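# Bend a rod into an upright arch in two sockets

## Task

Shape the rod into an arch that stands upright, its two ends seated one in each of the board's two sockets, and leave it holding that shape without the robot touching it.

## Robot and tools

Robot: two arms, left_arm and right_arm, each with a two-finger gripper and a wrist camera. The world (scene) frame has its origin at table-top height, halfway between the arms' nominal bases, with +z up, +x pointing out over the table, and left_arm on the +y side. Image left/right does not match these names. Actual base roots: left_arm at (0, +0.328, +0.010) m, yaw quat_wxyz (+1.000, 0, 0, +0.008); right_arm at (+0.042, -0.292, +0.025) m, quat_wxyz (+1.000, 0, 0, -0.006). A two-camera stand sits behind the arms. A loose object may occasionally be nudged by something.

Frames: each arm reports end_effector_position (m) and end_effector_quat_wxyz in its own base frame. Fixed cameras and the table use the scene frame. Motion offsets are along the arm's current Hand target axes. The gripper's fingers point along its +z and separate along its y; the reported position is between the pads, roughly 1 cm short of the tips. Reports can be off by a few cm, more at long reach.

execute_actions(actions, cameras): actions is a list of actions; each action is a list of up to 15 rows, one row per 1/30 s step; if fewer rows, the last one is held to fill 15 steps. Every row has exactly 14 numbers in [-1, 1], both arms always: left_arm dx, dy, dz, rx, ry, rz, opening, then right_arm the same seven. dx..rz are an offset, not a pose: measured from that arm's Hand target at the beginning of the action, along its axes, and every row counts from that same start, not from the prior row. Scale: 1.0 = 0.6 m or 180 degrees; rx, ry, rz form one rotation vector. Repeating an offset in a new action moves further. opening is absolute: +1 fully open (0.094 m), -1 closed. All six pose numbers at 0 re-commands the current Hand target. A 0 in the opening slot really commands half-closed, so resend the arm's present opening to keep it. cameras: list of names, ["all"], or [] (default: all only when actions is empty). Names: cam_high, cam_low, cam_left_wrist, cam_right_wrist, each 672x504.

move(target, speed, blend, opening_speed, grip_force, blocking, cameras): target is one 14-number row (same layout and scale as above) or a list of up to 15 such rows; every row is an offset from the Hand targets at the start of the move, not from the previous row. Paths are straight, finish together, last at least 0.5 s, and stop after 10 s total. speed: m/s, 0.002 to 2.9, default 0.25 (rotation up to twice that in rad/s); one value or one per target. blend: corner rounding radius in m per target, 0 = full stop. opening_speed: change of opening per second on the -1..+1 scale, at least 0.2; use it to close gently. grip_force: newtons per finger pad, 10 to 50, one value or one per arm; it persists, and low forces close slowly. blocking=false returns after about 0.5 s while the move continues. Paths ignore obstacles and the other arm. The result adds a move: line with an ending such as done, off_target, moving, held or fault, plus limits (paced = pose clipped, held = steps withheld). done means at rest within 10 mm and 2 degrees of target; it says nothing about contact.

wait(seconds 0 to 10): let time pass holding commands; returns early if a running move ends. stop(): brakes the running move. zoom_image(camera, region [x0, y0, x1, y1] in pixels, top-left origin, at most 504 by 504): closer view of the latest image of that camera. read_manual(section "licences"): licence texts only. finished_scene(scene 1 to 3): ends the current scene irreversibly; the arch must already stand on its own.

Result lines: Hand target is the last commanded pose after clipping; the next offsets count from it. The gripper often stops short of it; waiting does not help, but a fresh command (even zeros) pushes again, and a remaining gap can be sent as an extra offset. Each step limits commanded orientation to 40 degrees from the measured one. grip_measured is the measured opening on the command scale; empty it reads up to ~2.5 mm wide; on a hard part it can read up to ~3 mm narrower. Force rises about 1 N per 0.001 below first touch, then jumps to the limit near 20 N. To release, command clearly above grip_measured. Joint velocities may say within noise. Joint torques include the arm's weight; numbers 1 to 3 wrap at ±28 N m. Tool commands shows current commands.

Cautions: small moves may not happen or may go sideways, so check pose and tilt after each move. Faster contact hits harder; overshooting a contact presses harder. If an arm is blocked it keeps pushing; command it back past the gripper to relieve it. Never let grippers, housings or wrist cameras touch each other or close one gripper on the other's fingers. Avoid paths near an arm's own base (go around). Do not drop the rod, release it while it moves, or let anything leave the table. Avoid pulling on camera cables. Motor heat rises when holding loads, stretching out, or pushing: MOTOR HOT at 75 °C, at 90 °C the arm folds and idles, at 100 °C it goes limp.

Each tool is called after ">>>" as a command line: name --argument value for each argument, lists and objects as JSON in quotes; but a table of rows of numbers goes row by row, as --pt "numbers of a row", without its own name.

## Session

>>> execute_actions --actions '[]'

>>> zoom_image --camera "cam_high" --region '[270, 150, 470, 420]'

>>> zoom_image --camera "cam_low" --region '[220, 280, 480, 440]'

Scene clock: 0.00 s.
left_arm: end_effector_position=(+0.3883, -0.0450, +0.0885) grip_measured=+1.000 end_effector_quat_wxyz=(+0.583, +0.073, +0.809, -0.029) | right_arm: end_effector_position=(+0.3874, -0.0420, +0.1020) grip_measured=+1.000 end_effector_quat_wxyz=(+0.591, +0.116, +0.793, -0.088)
Joint positions: left_arm=[-0.097 1.555 0.333 0.897 0.041 0.054 0.094] | right_arm=[0.027 1.525 0.348 0.873 0.306 0.091 0.094]
Joint velocities: within noise
Joint torques (N m): no reading
Motor temperatures (°C): left_arm=[22 24 33 37 22 23 22] | right_arm=[25 25 35 33 25 23 23]
Heat: left arm: 37 °C; right arm: 35 °C.
Hand target: left_arm +0.3941, -0.0450, +0.1038; +0.602, +0.073, +0.795, -0.027 | right_arm +0.3904, -0.0427, +0.1098; +0.599, +0.120, +0.787, -0.087
Tool commands: left_gripper/opening=+1.0 right_gripper/opening=+1.0
camera_calibration:
cam_left_wrist: T_world_to_cam=[[-0.110229, -0.991817, -0.0644143, 0.013153], [-0.691535, 0.123083, -0.71178, 0.372235], [0.713883, -0.0339139, -0.699443, -0.0981316], [0, 0, 0, 1]] pos_world=[0.328918, -0.0360984, 0.197159]
cam_right_wrist: T_world_to_cam=[[-0.256972, -0.966141, -0.0231677, 0.0695484], [-0.665725, 0.194344, -0.720445, 0.371063], [0.700554, -0.169711, -0.693125, -0.0872033], [0, 0, 0, 1]] pos_world=[0.325988, -0.0197194, 0.208499]

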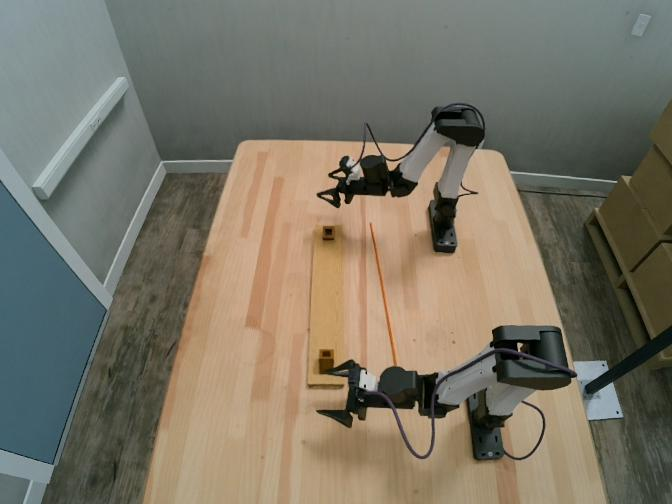

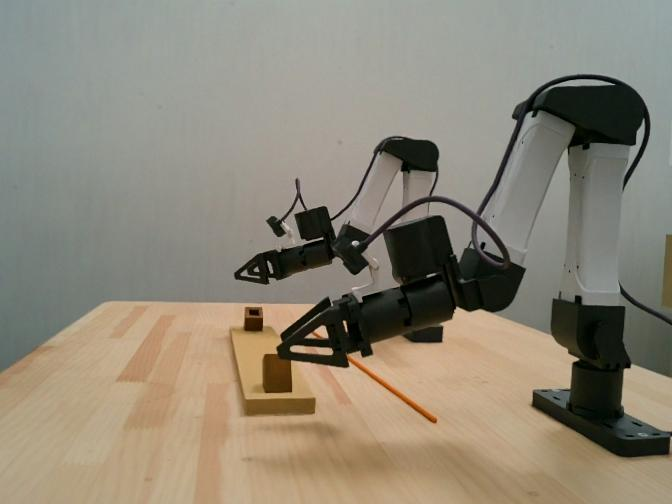

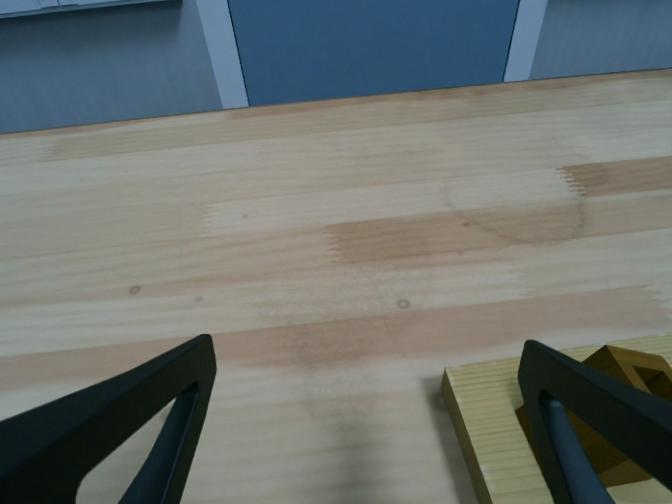

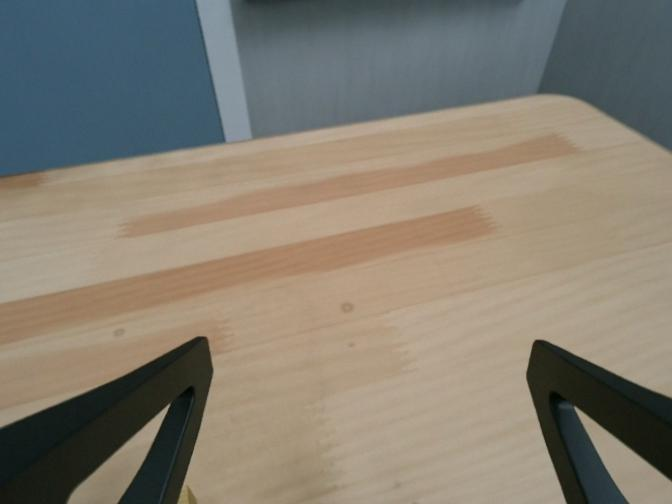

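Scaled by 1.867 from the camera's 672x504 image, which has a finer 960x720 frame.

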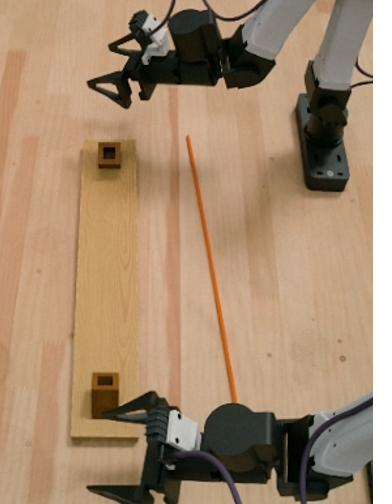

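Scaled by 1.938 from the camera's 672x504 image, which has a finer 960x720 frame.

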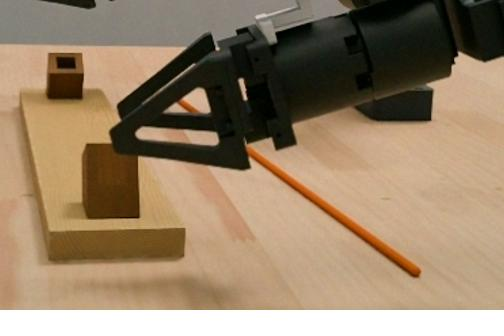

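>>> move --pt "0.0050 -0.0538 -0.1478 0 0 0 1.0 0.0073 0.0248 -0.1507 0 0 0 1.0" --pt "0.1178 -0.1615 -0.2642 0.2766 0.3388 0.3451 1.0 0.1602 0.1175 -0.2888 -0.4052 0.2604 -0.5352 1.0" --speed 0.3 --blend '[0.05, 0]' --cameras '["all"]'

Scene clock: 15.20 s.
left_arm: end_effector_position=(+0.2044, -0.1122, +0.0679) grip_measured=+1.000 end_effector_quat_wxyz=(-0.006, +0.659, +0.752, -0.007) | right_arm: end_effector_position=(+0.2207, +0.0800, +0.0580) grip_measured=+1.000 end_effector_quat_wxyz=(+0.002, +0.748, -0.664, -0.006)
Joint positions: left_arm=[-0.494 1.465 0.983 -1.105 0.011 0.945 0.094] | right_arm=[0.342 1.474 0.952 -1.057 -0.008 -1.349 0.094]
Joint torques (N m): left_arm=[-0.7 -4.05 7.83 0.34 -0.16 0.25] | right_arm=[0.17 -3.99 8.38 0.24 -0.1 -0.14]
Heat: left arm: 40 °C; right arm: 37 °C.
Hand target: left_arm +0.2100, -0.1141, +0.0750; +0.000, +0.667, +0.745, +0.000 | right_arm +0.2269, +0.0813, +0.0637; +0.000, +0.755, -0.656, +0.001
Off the commanded pose: left_arm 0.009 m, 2 deg | right_arm 0.009 m, 1 deg.
move: done; blend cut to 0.0472 m at target 1
camera_calibration:
cam_left_wrist: T_world_to_cam=[[-0.992379, -0.119467, -0.0301942, 0.200732], [-0.120556, 0.890595, 0.438527, 0.129969], [-0.0254986, 0.438825, -0.898211, 0.234083], [0, 0, 0, 1]] pos_world=[0.220839, -0.19449, 0.159322]
cam_right_wrist: T_world_to_cam=[[0.993419, 0.10381, -0.0483862, -0.216573], [0.114454, -0.884093, 0.453079, 0.0506427], [0.00425639, -0.455635, -0.890156, 0.207775], [0, 0, 0, 1]] pos_world=[0.208467, 0.161925, 0.151528]

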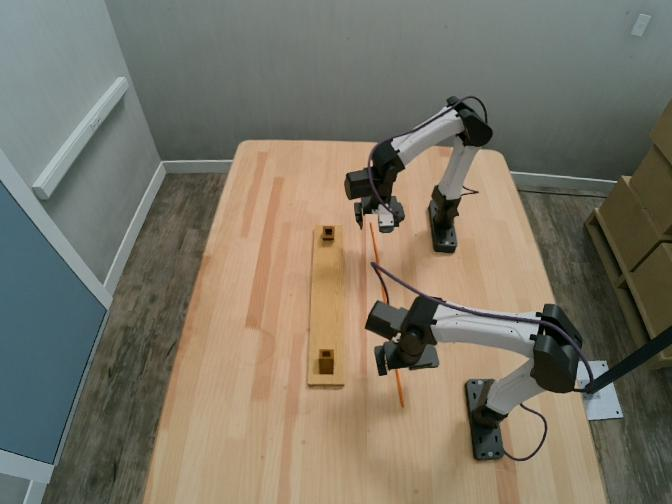

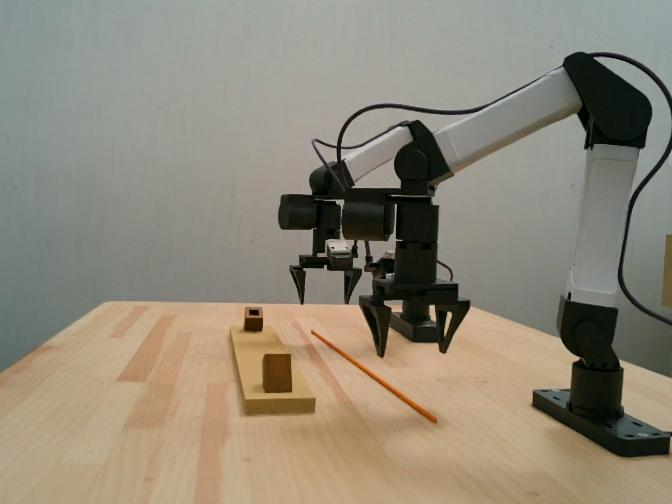

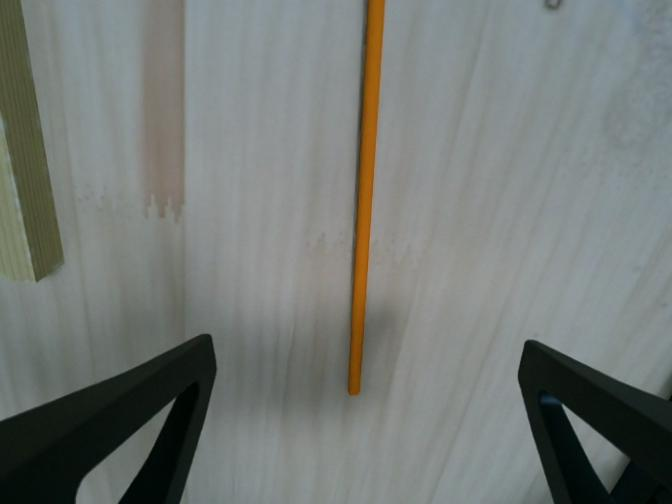

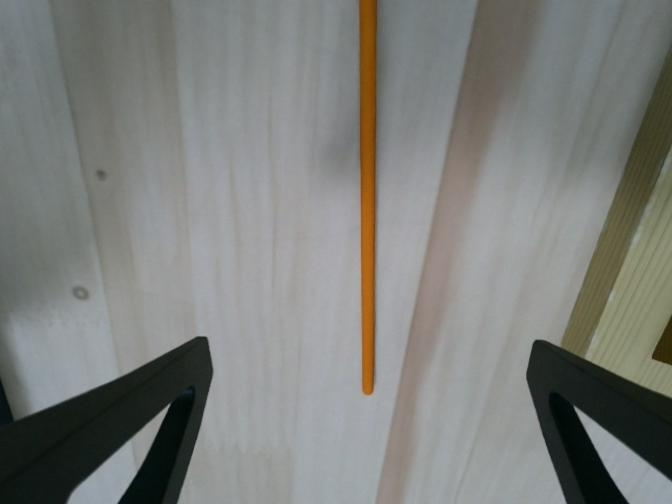

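>>> move --target '[-0.0095, 0.0037, 0.1158, -0.0064, -0.0007, 0.0111, 1.0, 0.0025, 0.0037, 0.1308, 0.0034, 0.0022, -0.0067, 1.0]' --speed 0.08 --cameras '["all"]'

>>> zoom_image --camera "cam_low" --region '[280, 280, 500, 430]'

Scene clock: 22.30 s.
left_arm: end_effector_position=(+0.2055, -0.1144, +0.0052) grip_measured=+1.000 end_effector_quat_wxyz=(-0.008, +0.669, +0.743, -0.002) | right_arm: end_effector_position=(+0.2234, +0.0792, -0.0111) grip_measured=+1.000 end_effector_quat_wxyz=(-0.001, +0.754, -0.657, +0.001)
Joint positions: left_arm=[-0.508 1.57 0.815 -0.832 0 0.959 0.094] | right_arm=[0.342 1.596 0.765 -0.736 0.001 -1.367 0.094]
Joint torques (N m): left_arm=[-0.77 -4.4 5.04 0.78 -0.16 0.25] | right_arm=[0.32 -4.51 4.42 0.67 -0.09 -0.14]
Heat: left arm: 39 °C; right arm: 39 °C.
Hand target: left_arm +0.2128, -0.1195, +0.0055; +0.007, +0.680, +0.734, +0.007 | right_arm +0.2250, +0.0794, -0.0148; -0.002, +0.762, -0.648, +0.007
Off the commanded pose: left_arm 0.009 m, 3 deg | right_arm 0.004 m, 1 deg.
move: off_target (left_arm)
camera_calibration:
cam_left_wrist: T_world_to_cam=[[-0.995195, -0.0914651, -0.0349578, 0.203496], [-0.0974268, 0.889238, 0.446949, 0.15462], [-0.00979441, 0.448207, -0.893876, 0.176543], [0, 0, 0, 1]] pos_world=[0.219311, -0.198009, 0.0958145]
cam_right_wrist: T_world_to_cam=[[0.991942, 0.121952, -0.0343304, -0.22344], [0.124049, -0.87986, 0.458757, 0.0785795], [0.0257403, -0.459319, -0.887898, 0.141407], [0, 0, 0, 1]] pos_world=[0.208252, 0.161339, 0.0818357]

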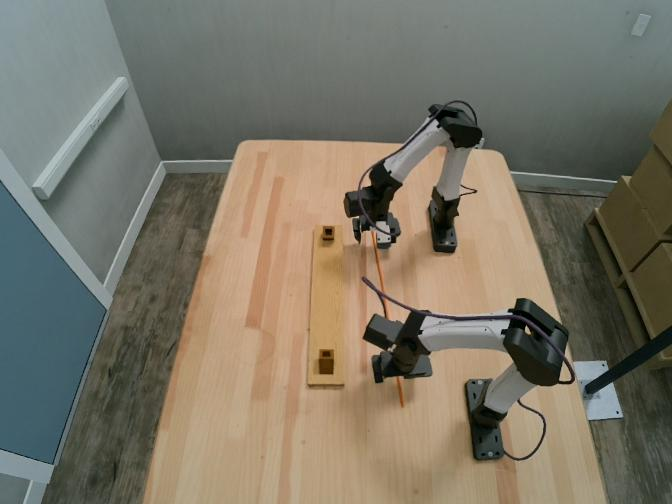

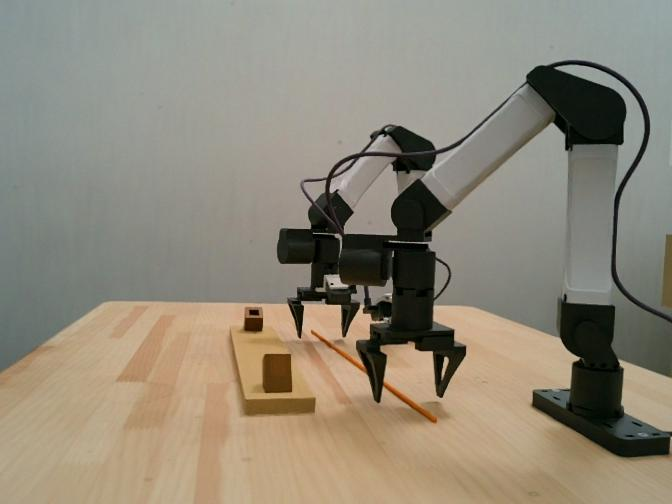

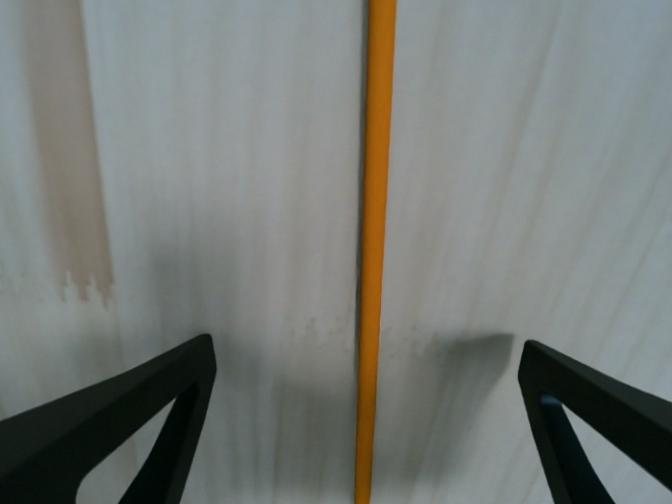

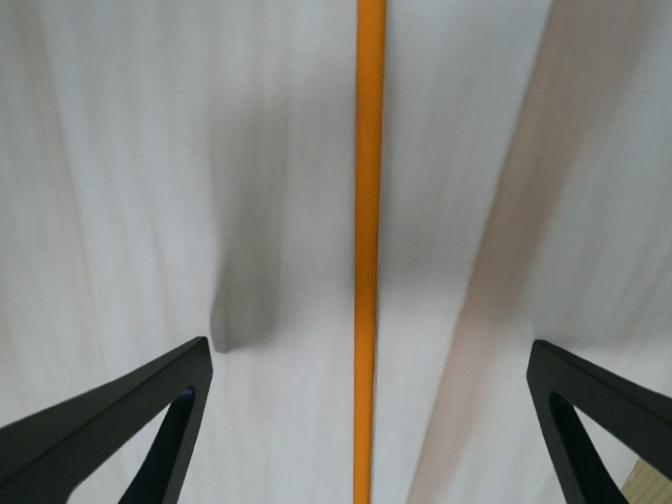

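Scaled by 2.291 from the camera's 672x504 image, which has a finer 960x720 frame.

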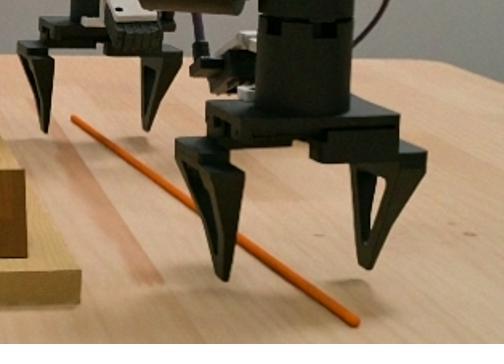

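>>> move --pt "0 0 0.0083 0 0 0 1.0 0 0 0.0090 0 0 0 1.0" --pt "0 0 0.0083 0 0 0 -1.0 0 0 0.0090 0 0 0 -1.0" --speed 0.03 --opening_speed 0.8 --cameras '["cam_low", "cam_left_wrist", "cam_right_wrist"]'

Scene clock: 27.97 s.
left_arm: end_effector_position=(+0.2059, -0.1146, +0.0005) grip_measured=-0.866 end_effector_quat_wxyz=(-0.007, +0.670, +0.742, -0.002) | right_arm: end_effector_position=(+0.2239, +0.0794, -0.0163) grip_measured=-0.906 end_effector_quat_wxyz=(-0.002, +0.755, -0.656, +0.002)
Joint positions: left_arm=[-0.508 1.581 0.804 -0.809 0 0.961 0.006] | right_arm=[0.342 1.609 0.754 -0.71 0.001 -1.369 0.004]
Joint torques (N m): left_arm=[-0.73 -4.41 4.92 0.77 -0.16 0.24] | right_arm=[0.31 -4.51 4.27 0.68 -0.1 -0.13]
Heat: left arm: 38 °C; right arm: 38 °C.
Hand target: left_arm +0.2129, -0.1195, +0.0006; +0.007, +0.680, +0.734, +0.007 | right_arm +0.2251, +0.0794, -0.0202; -0.002, +0.762, -0.648, +0.007
Off the commanded pose: left_arm 0.009 m, 2 deg | right_arm 0.004 m, 1 deg.
move: done; target 2's new opening was sent with left_arm's hand 0.009 m and 3 deg from that target
camera_calibration:
cam_left_wrist: T_world_to_cam=[[-0.995278, -0.0900307, -0.0362739, 0.203838], [-0.0967421, 0.889723, 0.446131, 0.156885], [-0.00789181, 0.447534, -0.894232, 0.172007], [0, 0, 0, 1]] pos_world=[0.219411, -0.198211, 0.0912166]
cam_right_wrist: T_world_to_cam=[[0.991804, 0.123485, -0.032802, -0.224164], [0.124717, -0.879909, 0.458483, 0.080918], [0.027753, -0.458816, -0.888098, 0.136347], [0, 0, 0, 1]] pos_world=[0.208451, 0.161439, 0.0766366]
Images, in order (width x height): cam_low 672x504, cam_left_wrist 672x504, cam_right_wrist 672x504.

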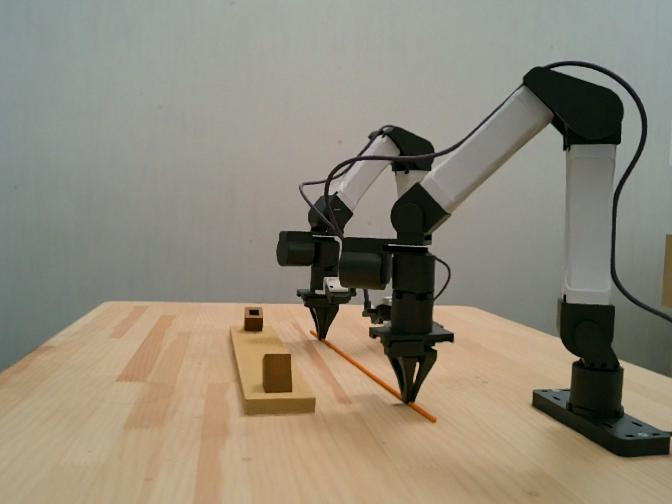

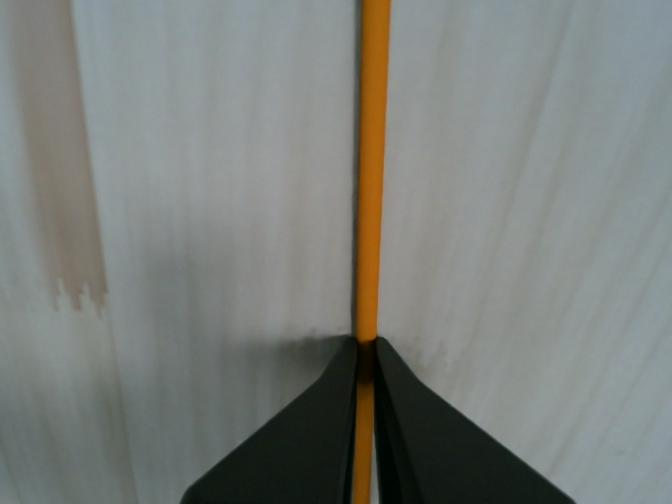

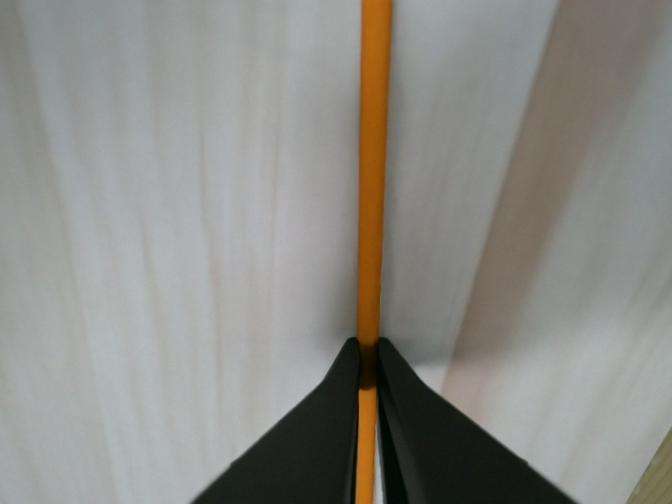

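>>> move --pt "0 0 -0.0667 0 0 0 -1.0 0 0 -0.0667 0 0 0 -1.0" --pt "-0.0272 0.2930 -0.4182 -0.4331 -0.0170 0.0210 -1.0 0.0580 -0.2327 -0.4252 0.4331 0.0170 0.0210 -1.0" --speed 0.18 --blend '[0.035, 0]' --cameras '["all"]'

Scene clock: 40.90 s.
left_arm: end_effector_position=(+0.3785, -0.1254, +0.2403) grip_measured=-0.866 end_effector_quat_wxyz=(+0.432, +0.567, +0.549, +0.437) | right_arm: end_effector_position=(+0.3623, +0.0736, +0.2329) grip_measured=-0.906 end_effector_quat_wxyz=(-0.459, +0.581, -0.525, +0.419)
Joint positions: left_arm=[-0.533 1.21 0.743 0.184 -0.505 1.453 0.006] | right_arm=[0.288 1.023 0.585 0.206 0.187 -1.531 0.004]
Joint torques (N m): left_arm=[0.55 -3.26 6.74 2.76 -0.15 0.18] | right_arm=[-1.18 -1.92 6.48 3.06 -0.1 -0.02]
Heat: left arm: 39 °C; right arm: 39 °C.
Hand target: left_arm +0.3844, -0.1223, +0.2550; +0.451, +0.546, +0.545, +0.450 | right_arm +0.3653, +0.0690, +0.2368; -0.465, +0.571, -0.522, +0.431
Off the commanded pose: left_arm 0.016 m, 4 deg | right_arm 0.007 m, 2 deg.
move: off_target (left_arm); blend cut to 0.0199 m at target 1
camera_calibration:
cam_left_wrist: T_world_to_cam=[[-0.196946, 0.0358837, -0.979757, 0.323802], [-0.413206, 0.903201, 0.116141, 0.276923], [0.889085, 0.427716, -0.163055, -0.125097], [0, 0, 0, 1]] pos_world=[0.28942, -0.20823, 0.264688]
cam_right_wrist: T_world_to_cam=[[0.263294, 0.0141209, 0.964612, -0.312901], [-0.357608, -0.927229, 0.111184, 0.203465], [0.895987, -0.374227, -0.239085, -0.120725], [0, 0, 0, 1]] pos_world=[0.263314, 0.147898, 0.250343]

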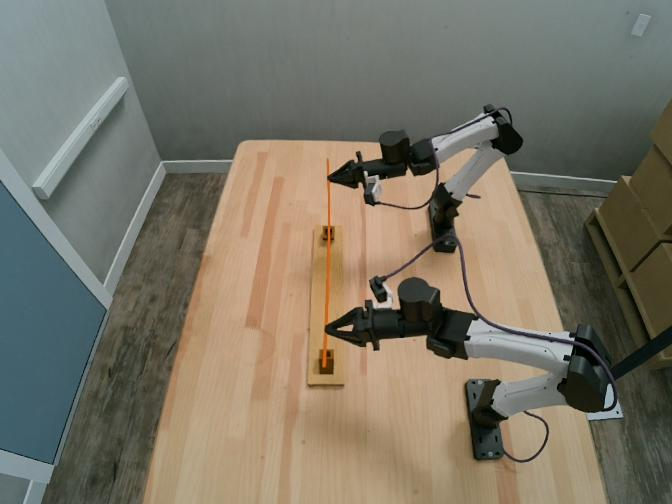

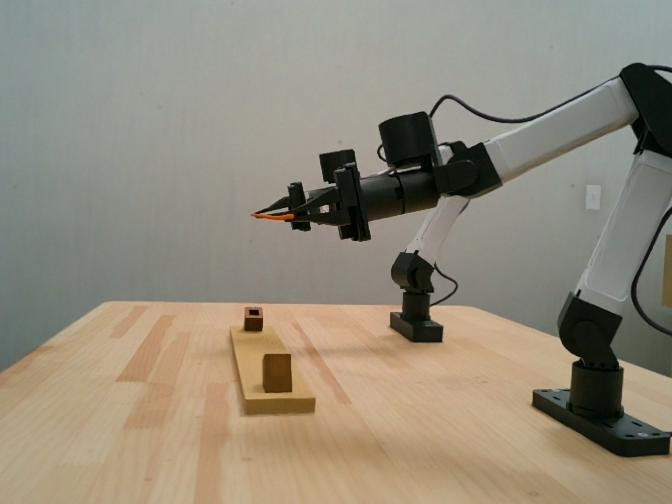

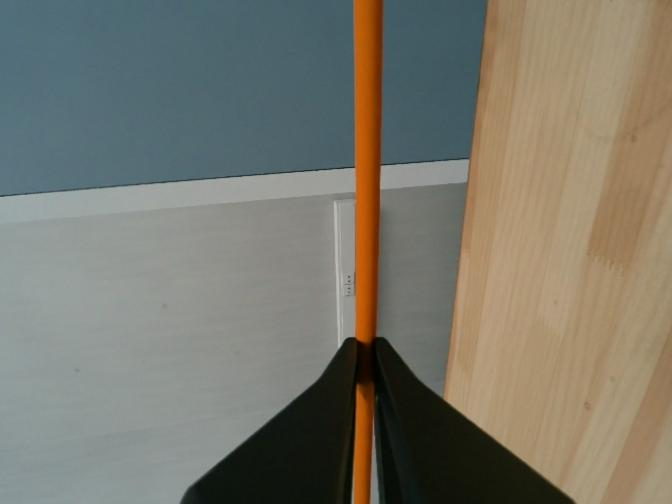

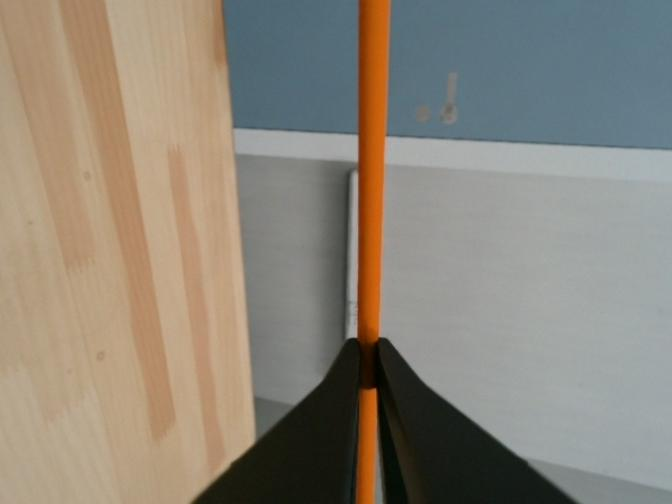

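>>> move --pt "0 0 0 0 0 0 -0.5 0 0 0 0 0 0 -1.0" --pt "0.0123 0 0.0390 0 0.1389 0 -0.5 0 0 0 0 0 0 -1.0" --pt "0.0123 0 0.0390 0 0.1389 0 -1.0 0 0 0 0 0 0 -1.0" --speed 0.15 --opening_speed 0.6 --cameras '["cam_left_wrist", "cam_low", "cam_right_wrist"]'

Scene clock: 50.63 s.
left_arm: end_effector_position=(+0.4060, -0.1119, +0.2377) grip_measured=-0.890 end_effector_quat_wxyz=(+0.312, +0.451, +0.625, +0.556) | right_arm: end_effector_position=(+0.3627, +0.0726, +0.2337) grip_measured=-0.906 end_effector_quat_wxyz=(-0.459, +0.579, -0.525, +0.421)
Joint positions: left_arm=[-0.632 1.506 0.945 0.185 -1.036 1.358 0.005] | right_arm=[0.286 1.023 0.585 0.209 0.19 -1.533 0.004]
Joint torques (N m): left_arm=[-0.76 -5.37 9.21 1.8 -0.42 -0.05] | right_arm=[-1.18 -1.92 6.46 3.06 -0.1 0]
Motor temperatures (°C): left_arm=[22 26 38 41 22 23 23] | right_arm=[25 26 40 37 25 23 24]
Heat: left arm: 41 °C; right arm: 40 °C.
Hand target: left_arm +0.4074, -0.1150, +0.2505; +0.322, +0.435, +0.629, +0.557 | right_arm +0.3653, +0.0690, +0.2368; -0.465, +0.571, -0.522, +0.431
Off the commanded pose: left_arm 0.013 m, 2 deg | right_arm 0.005 m, 2 deg.
move: off_target (left_arm); target 3's new opening was sent with left_arm's hand 0.013 m and 2 deg from that target
camera_calibration:
cam_left_wrist: T_world_to_cam=[[-0.177528, 0.0558225, -0.982531, 0.321157], [-0.751206, 0.63728, 0.171938, 0.370617], [0.635746, 0.768607, -0.0712006, -0.0365243], [0, 0, 0, 1]] pos_world=[0.358644, -0.226042, 0.249223]
cam_right_wrist: T_world_to_cam=[[0.260119, 0.0143068, 0.965471, -0.312742], [-0.361781, -0.925609, 0.111188, 0.203954], [0.895239, -0.378211, -0.235592, -0.121504], [0, 0, 0, 1]] pos_world=[0.263911, 0.147302, 0.250641]
Images, in order (width x height): cam_low 672x504, cam_left_wrist 672x504, cam_right_wrist 672x504.

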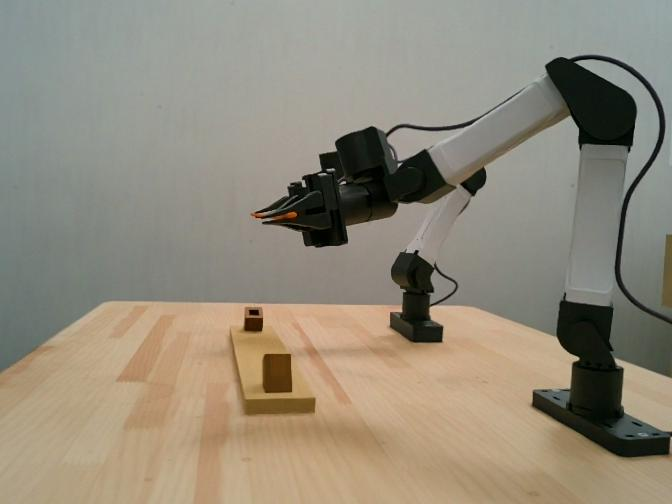

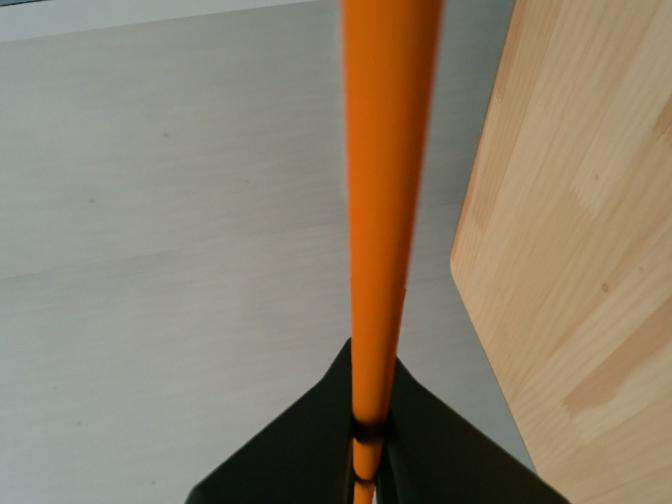

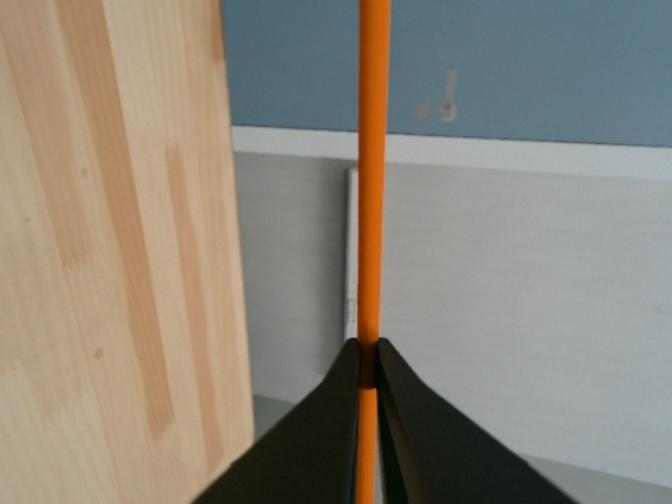

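>>> move --pt "0 0 0 0 0 0 -1.0 0 0 0 0 0 0 -0.5" --pt "0 0 0 0 0 0 -1.0 0.0100 0 0.0370 0 0.1389 0 -0.5" --pt "0 0 0 0 0 0 -1.0 0.0100 0 0.0370 0 0.1389 0 -1.0" --speed 0.15 --opening_speed 0.6 --cameras '["all"]'

Scene clock: 57.57 s.
left_arm: end_effector_position=(+0.4058, -0.1115, +0.2379) grip_measured=-0.890 end_effector_quat_wxyz=(+0.311, +0.450, +0.625, +0.557) | right_arm: end_effector_position=(+0.3808, +0.0620, +0.2129) grip_measured=-0.893 end_effector_quat_wxyz=(+0.317, -0.492, +0.607, -0.538)
Joint positions: left_arm=[-0.632 1.506 0.945 0.185 -1.039 1.358 0.005] | right_arm=[0.501 1.295 0.68 0.282 0.831 -1.47 0.005]
Joint torques (N m): left_arm=[-0.79 -5.37 9.22 1.8 -0.4 -0.05] | right_arm=[0.23 -3.54 10.07 2.7 0.16 0.22]
Heat: left arm: 41 °C; right arm: 41 °C.
Hand target: left_arm +0.4074, -0.1150, +0.2505; +0.322, +0.435, +0.629, +0.557 | right_arm +0.3875, +0.0648, +0.2324; +0.340, -0.464, +0.610, -0.545
Off the commanded pose: left_arm 0.013 m, 2 deg | right_arm 0.021 m, 4 deg.
move: off_target (left_arm, right_arm); target 3's new opening was sent with right_arm's hand 0.022 m and 5 deg from that target
camera_calibration:
cam_left_wrist: T_world_to_cam=[[-0.177073, 0.0562004, -0.982592, 0.321095], [-0.753164, 0.634938, 0.172043, 0.370648], [0.633553, 0.770517, -0.070102, -0.0358785], [0, 0, 0, 1]] pos_world=[0.358746, -0.225739, 0.249223]
cam_right_wrist: T_world_to_cam=[[0.285326, 0.0348245, 0.957798, -0.306481], [-0.698729, -0.676467, 0.232746, 0.289962], [0.656024, -0.735649, -0.168681, -0.0476377], [0, 0, 0, 1]] pos_world=[0.321303, 0.171778, 0.218024]

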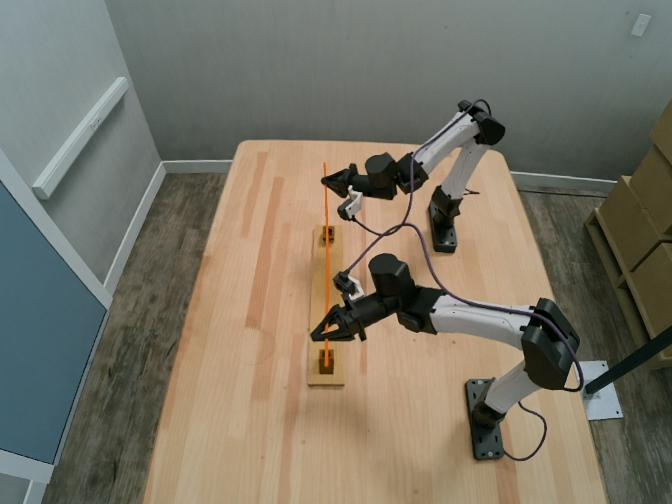

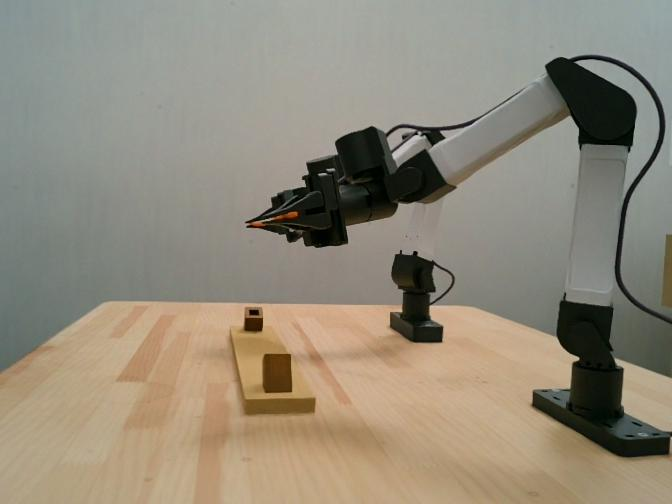

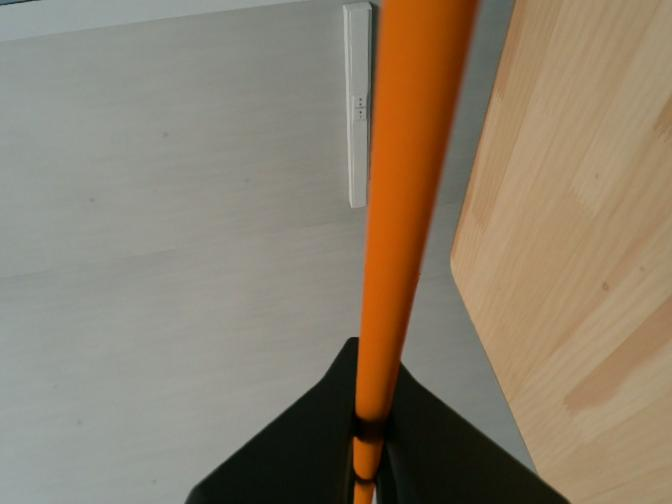

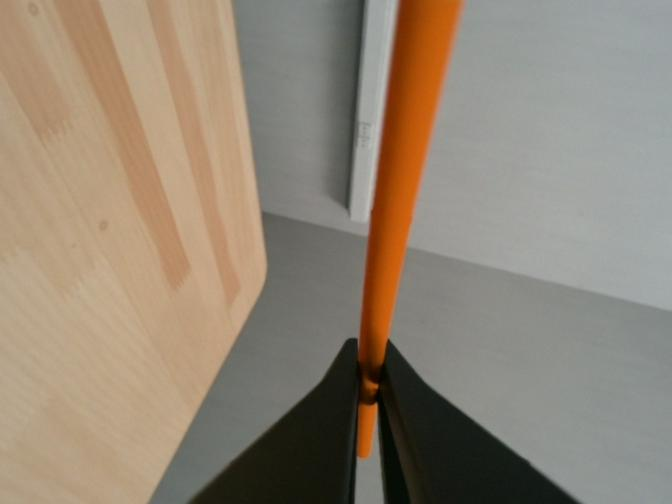

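>>> move --pt "0 0 0 0 0 0 -1.0 0 0 0 0 0 0 -0.5" --pt "0 0 0 0 0 0 -1.0 -0.0083 -0.0197 0.0248 0 0 0 -0.5" --pt "0 0 0 0 0 0 -1.0 -0.0083 -0.0197 0.0248 0 0 0 -1.0" --speed 0.1 --opening_speed 0.6 --cameras '["all"]'

Scene clock: 66.27 s.
left_arm: end_effector_position=(+0.4060, -0.1108, +0.2379) grip_measured=-0.890 end_effector_quat_wxyz=(+0.311, +0.450, +0.625, +0.557) | right_arm: end_effector_position=(+0.3964, +0.0633, +0.2241) grip_measured=-0.896 end_effector_quat_wxyz=(+0.319, -0.481, +0.611, -0.542)
Joint positions: left_arm=[-0.631 1.506 0.945 0.185 -1.039 1.358 0.005] | right_arm=[0.484 1.349 0.753 0.282 0.831 -1.47 0.005]
Joint torques (N m): left_arm=[-0.77 -5.37 9.21 1.8 -0.4 -0.05] | right_arm=[-1.11 -4.12 10.07 2.62 -0.19 0.05]
Heat: left arm: 41 °C; right arm: 42 °C.
Hand target: left_arm +0.4074, -0.1150, +0.2505; +0.322, +0.435, +0.629, +0.557 | right_arm +0.4052, +0.0646, +0.2410; +0.340, -0.464, +0.610, -0.545
Off the commanded pose: left_arm 0.013 m, 2 deg | right_arm 0.019 m, 3 deg.
move: off_target (left_arm, right_arm); target 3's new opening was sent with right_arm's hand 0.019 m and 3 deg from that target
camera_calibration:
cam_left_wrist: T_world_to_cam=[[-0.177146, 0.0559341, -0.982594, 0.321099], [-0.75411, 0.633816, 0.172034, 0.370658], [0.632406, 0.771459, -0.0700971, -0.0359733], [0, 0, 0, 1]] pos_world=[0.359148, -0.225137, 0.249223]
cam_right_wrist: T_world_to_cam=[[0.270211, 0.0217068, 0.962556, -0.315931], [-0.713707, -0.666507, 0.215384, 0.308322], [0.646226, -0.745182, -0.164605, -0.0514969], [0, 0, 0, 1]] pos_world=[0.338698, 0.173982, 0.229217]

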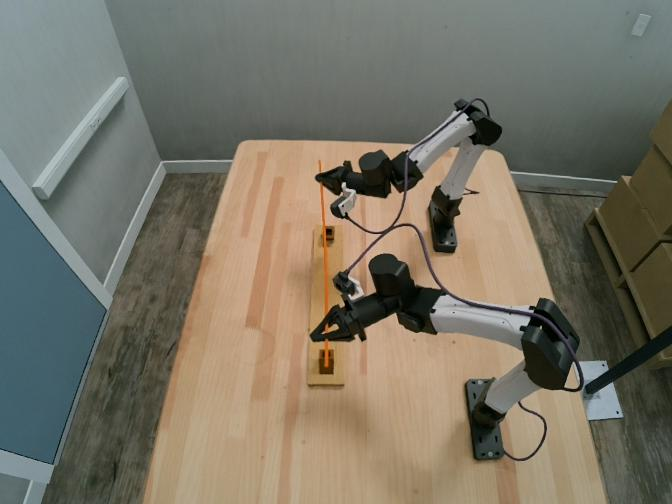

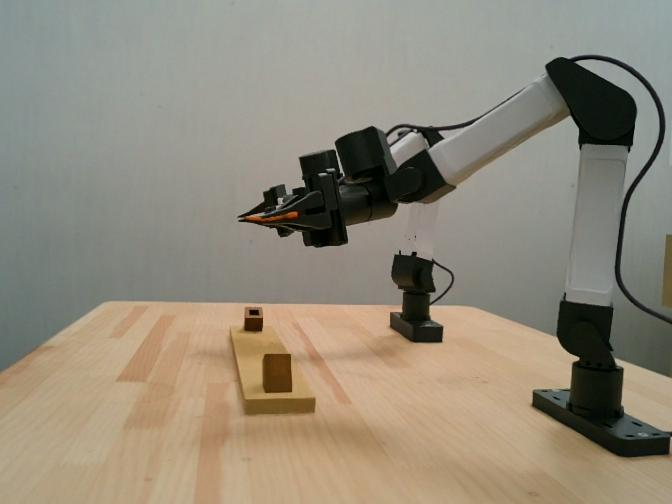

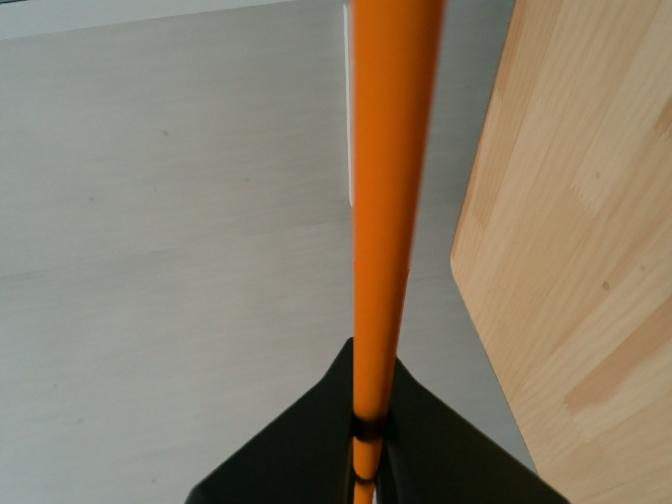

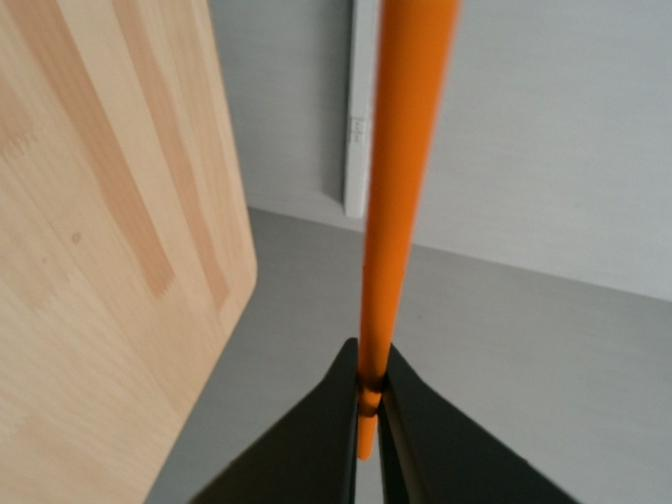

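>>> move --pt "-0.0076 0 -0.0033 0.0329 -0.0356 -0.0831 -1.0 0.0062 0.0073 -0.0383 -0.0407 -0.0008 0.0872 -1.0" --pt "-0.0208 0.0001 -0.0090 0.0673 -0.0530 -0.1693 -1.0 -0.0050 0.0072 -0.0432 -0.0796 -0.0197 0.1711 -1.0" --pt "-0.0456 0.0002 -0.0199 0.1017 -0.0701 -0.2556 -1.0 -0.0277 0.0068 -0.0530 -0.1186 -0.0390 0.2549 -1.0" --speed 0.1 --blend '[0.005, 0.005, 0]' --cameras '["all"]'

Scene clock: 86.30 s.
left_arm: end_effector_position=(+0.4058, -0.1397, +0.2206) grip_measured=-0.890 end_effector_quat_wxyz=(+0.468, +0.291, +0.790, +0.270) | right_arm: end_effector_position=(+0.3783, +0.0879, +0.2169) grip_measured=-0.896 end_effector_quat_wxyz=(+0.438, -0.307, +0.806, -0.255)
Joint positions: left_arm=[-0.588 1.454 1.042 -0.151 -0.675 0.5 0.005] | right_arm=[0.458 1.272 0.943 -0.271 0.533 -0.556 0.005]
Joint torques (N m): left_arm=[0.44 -8.27 9.72 1.97 0.06 -0.4] | right_arm=[-1.17 -7.3 10.74 2.09 -0.42 0.75]
Motor temperatures (°C): left_arm=[22 29 43 40 22 23 24] | right_arm=[25 26 45 41 25 23 24]
Heat: left arm: 43 °C; right arm: 45 °C.
Hand target: left_arm +0.4081, -0.1448, +0.2505; +0.507, +0.257, +0.789, +0.234 | right_arm +0.3807, +0.0911, +0.2411; +0.471, -0.276, +0.808, -0.222
Off the commanded pose: left_arm 0.030 m, 7 deg | right_arm 0.025 m, 6 deg.
move: off_target (left_arm, right_arm)
camera_calibration:
cam_left_wrist: T_world_to_cam=[[-0.167591, -0.668541, -0.724545, 0.14364], [-0.747966, 0.564997, -0.348317, 0.49446], [0.64223, 0.483561, -0.594735, 0.0568012], [0, 0, 0, 1]] pos_world=[0.357433, -0.210806, 0.310084]
cam_right_wrist: T_world_to_cam=[[0.297444, -0.697863, 0.651548, -0.184225], [-0.774752, -0.57523, -0.26243, 0.432089], [0.55793, -0.426729, -0.71177, 0.10144], [0, 0, 0, 1]] pos_world=[0.332962, 0.163274, 0.305626]

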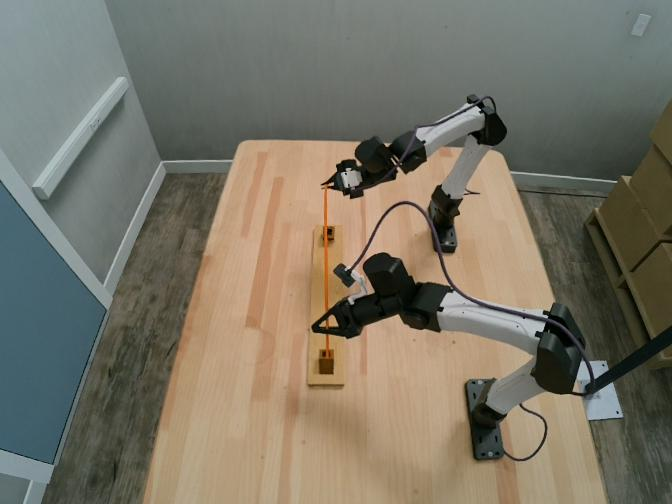

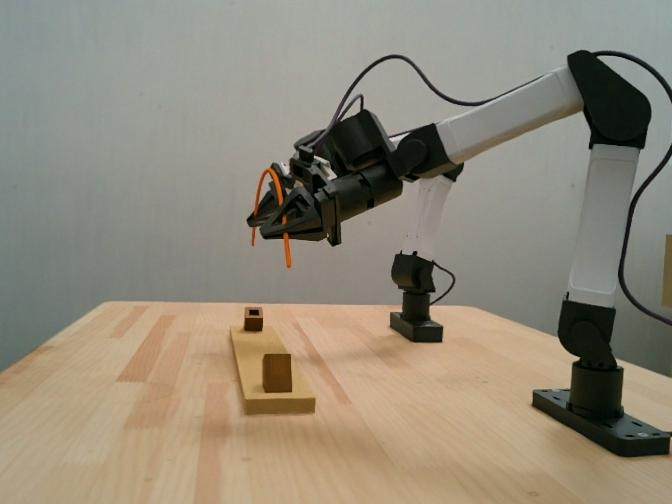

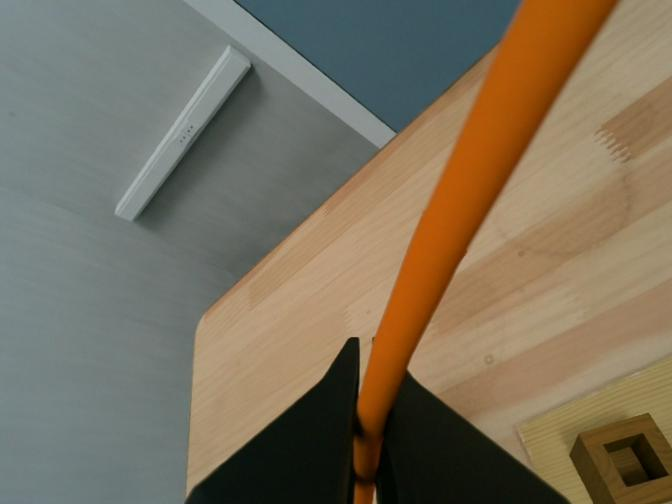

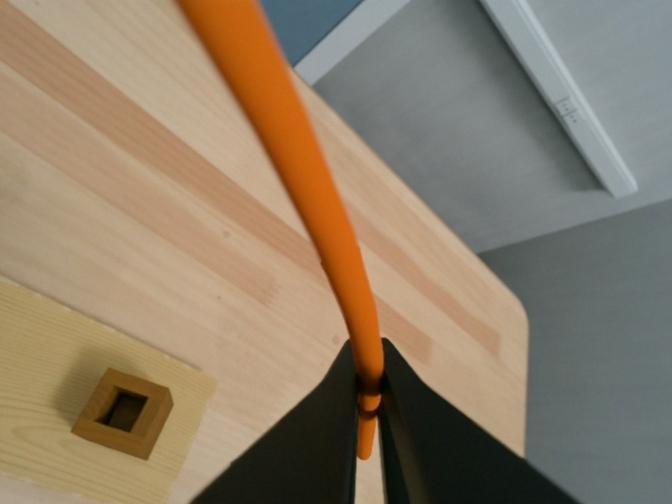

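>>> zoom_image --camera "cam_right_wrist" --region '[50, 340, 220, 480]'

>>> zoom_image --camera "cam_left_wrist" --region '[540, 384, 672, 504]'

>>> zoom_image --camera "cam_high" --region '[290, 170, 390, 270]'

>>> zoom_image --camera "cam_high" --region '[290, 300, 390, 400]'

Scaled by 2.965 from the camera's 672x504 image, which has a finer 960x720 frame.

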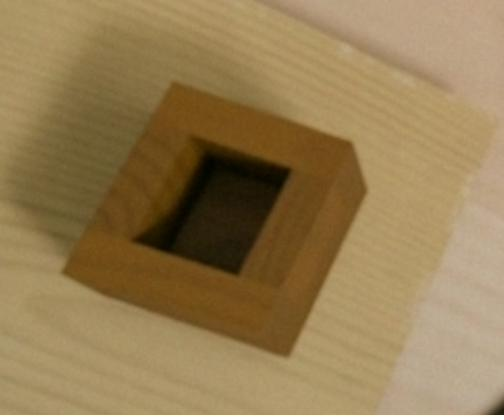

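Scaled by 3.818 from the camera's 672x504 image, which has a finer 960x720 frame.

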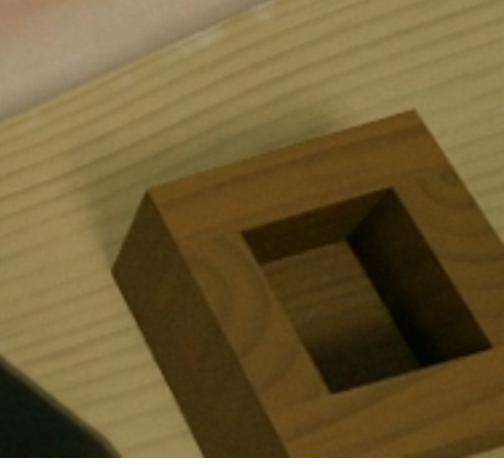

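Scaled by 5.040 from the camera's 672x504 image, which has a finer 960x720 frame.

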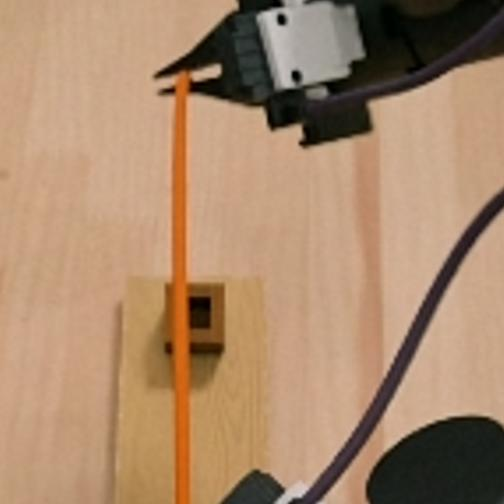

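Scaled by 5.040 from the camera's 672x504 image, which has a finer 960x720 frame.

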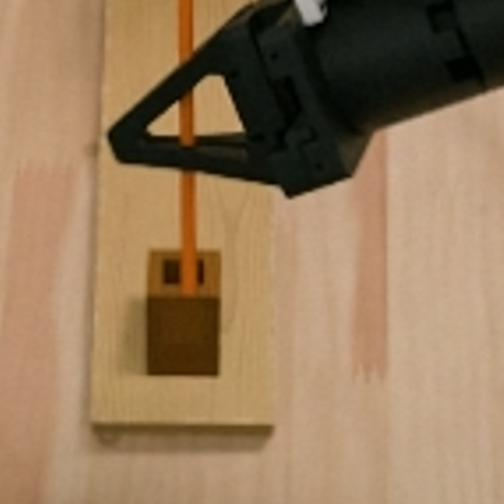

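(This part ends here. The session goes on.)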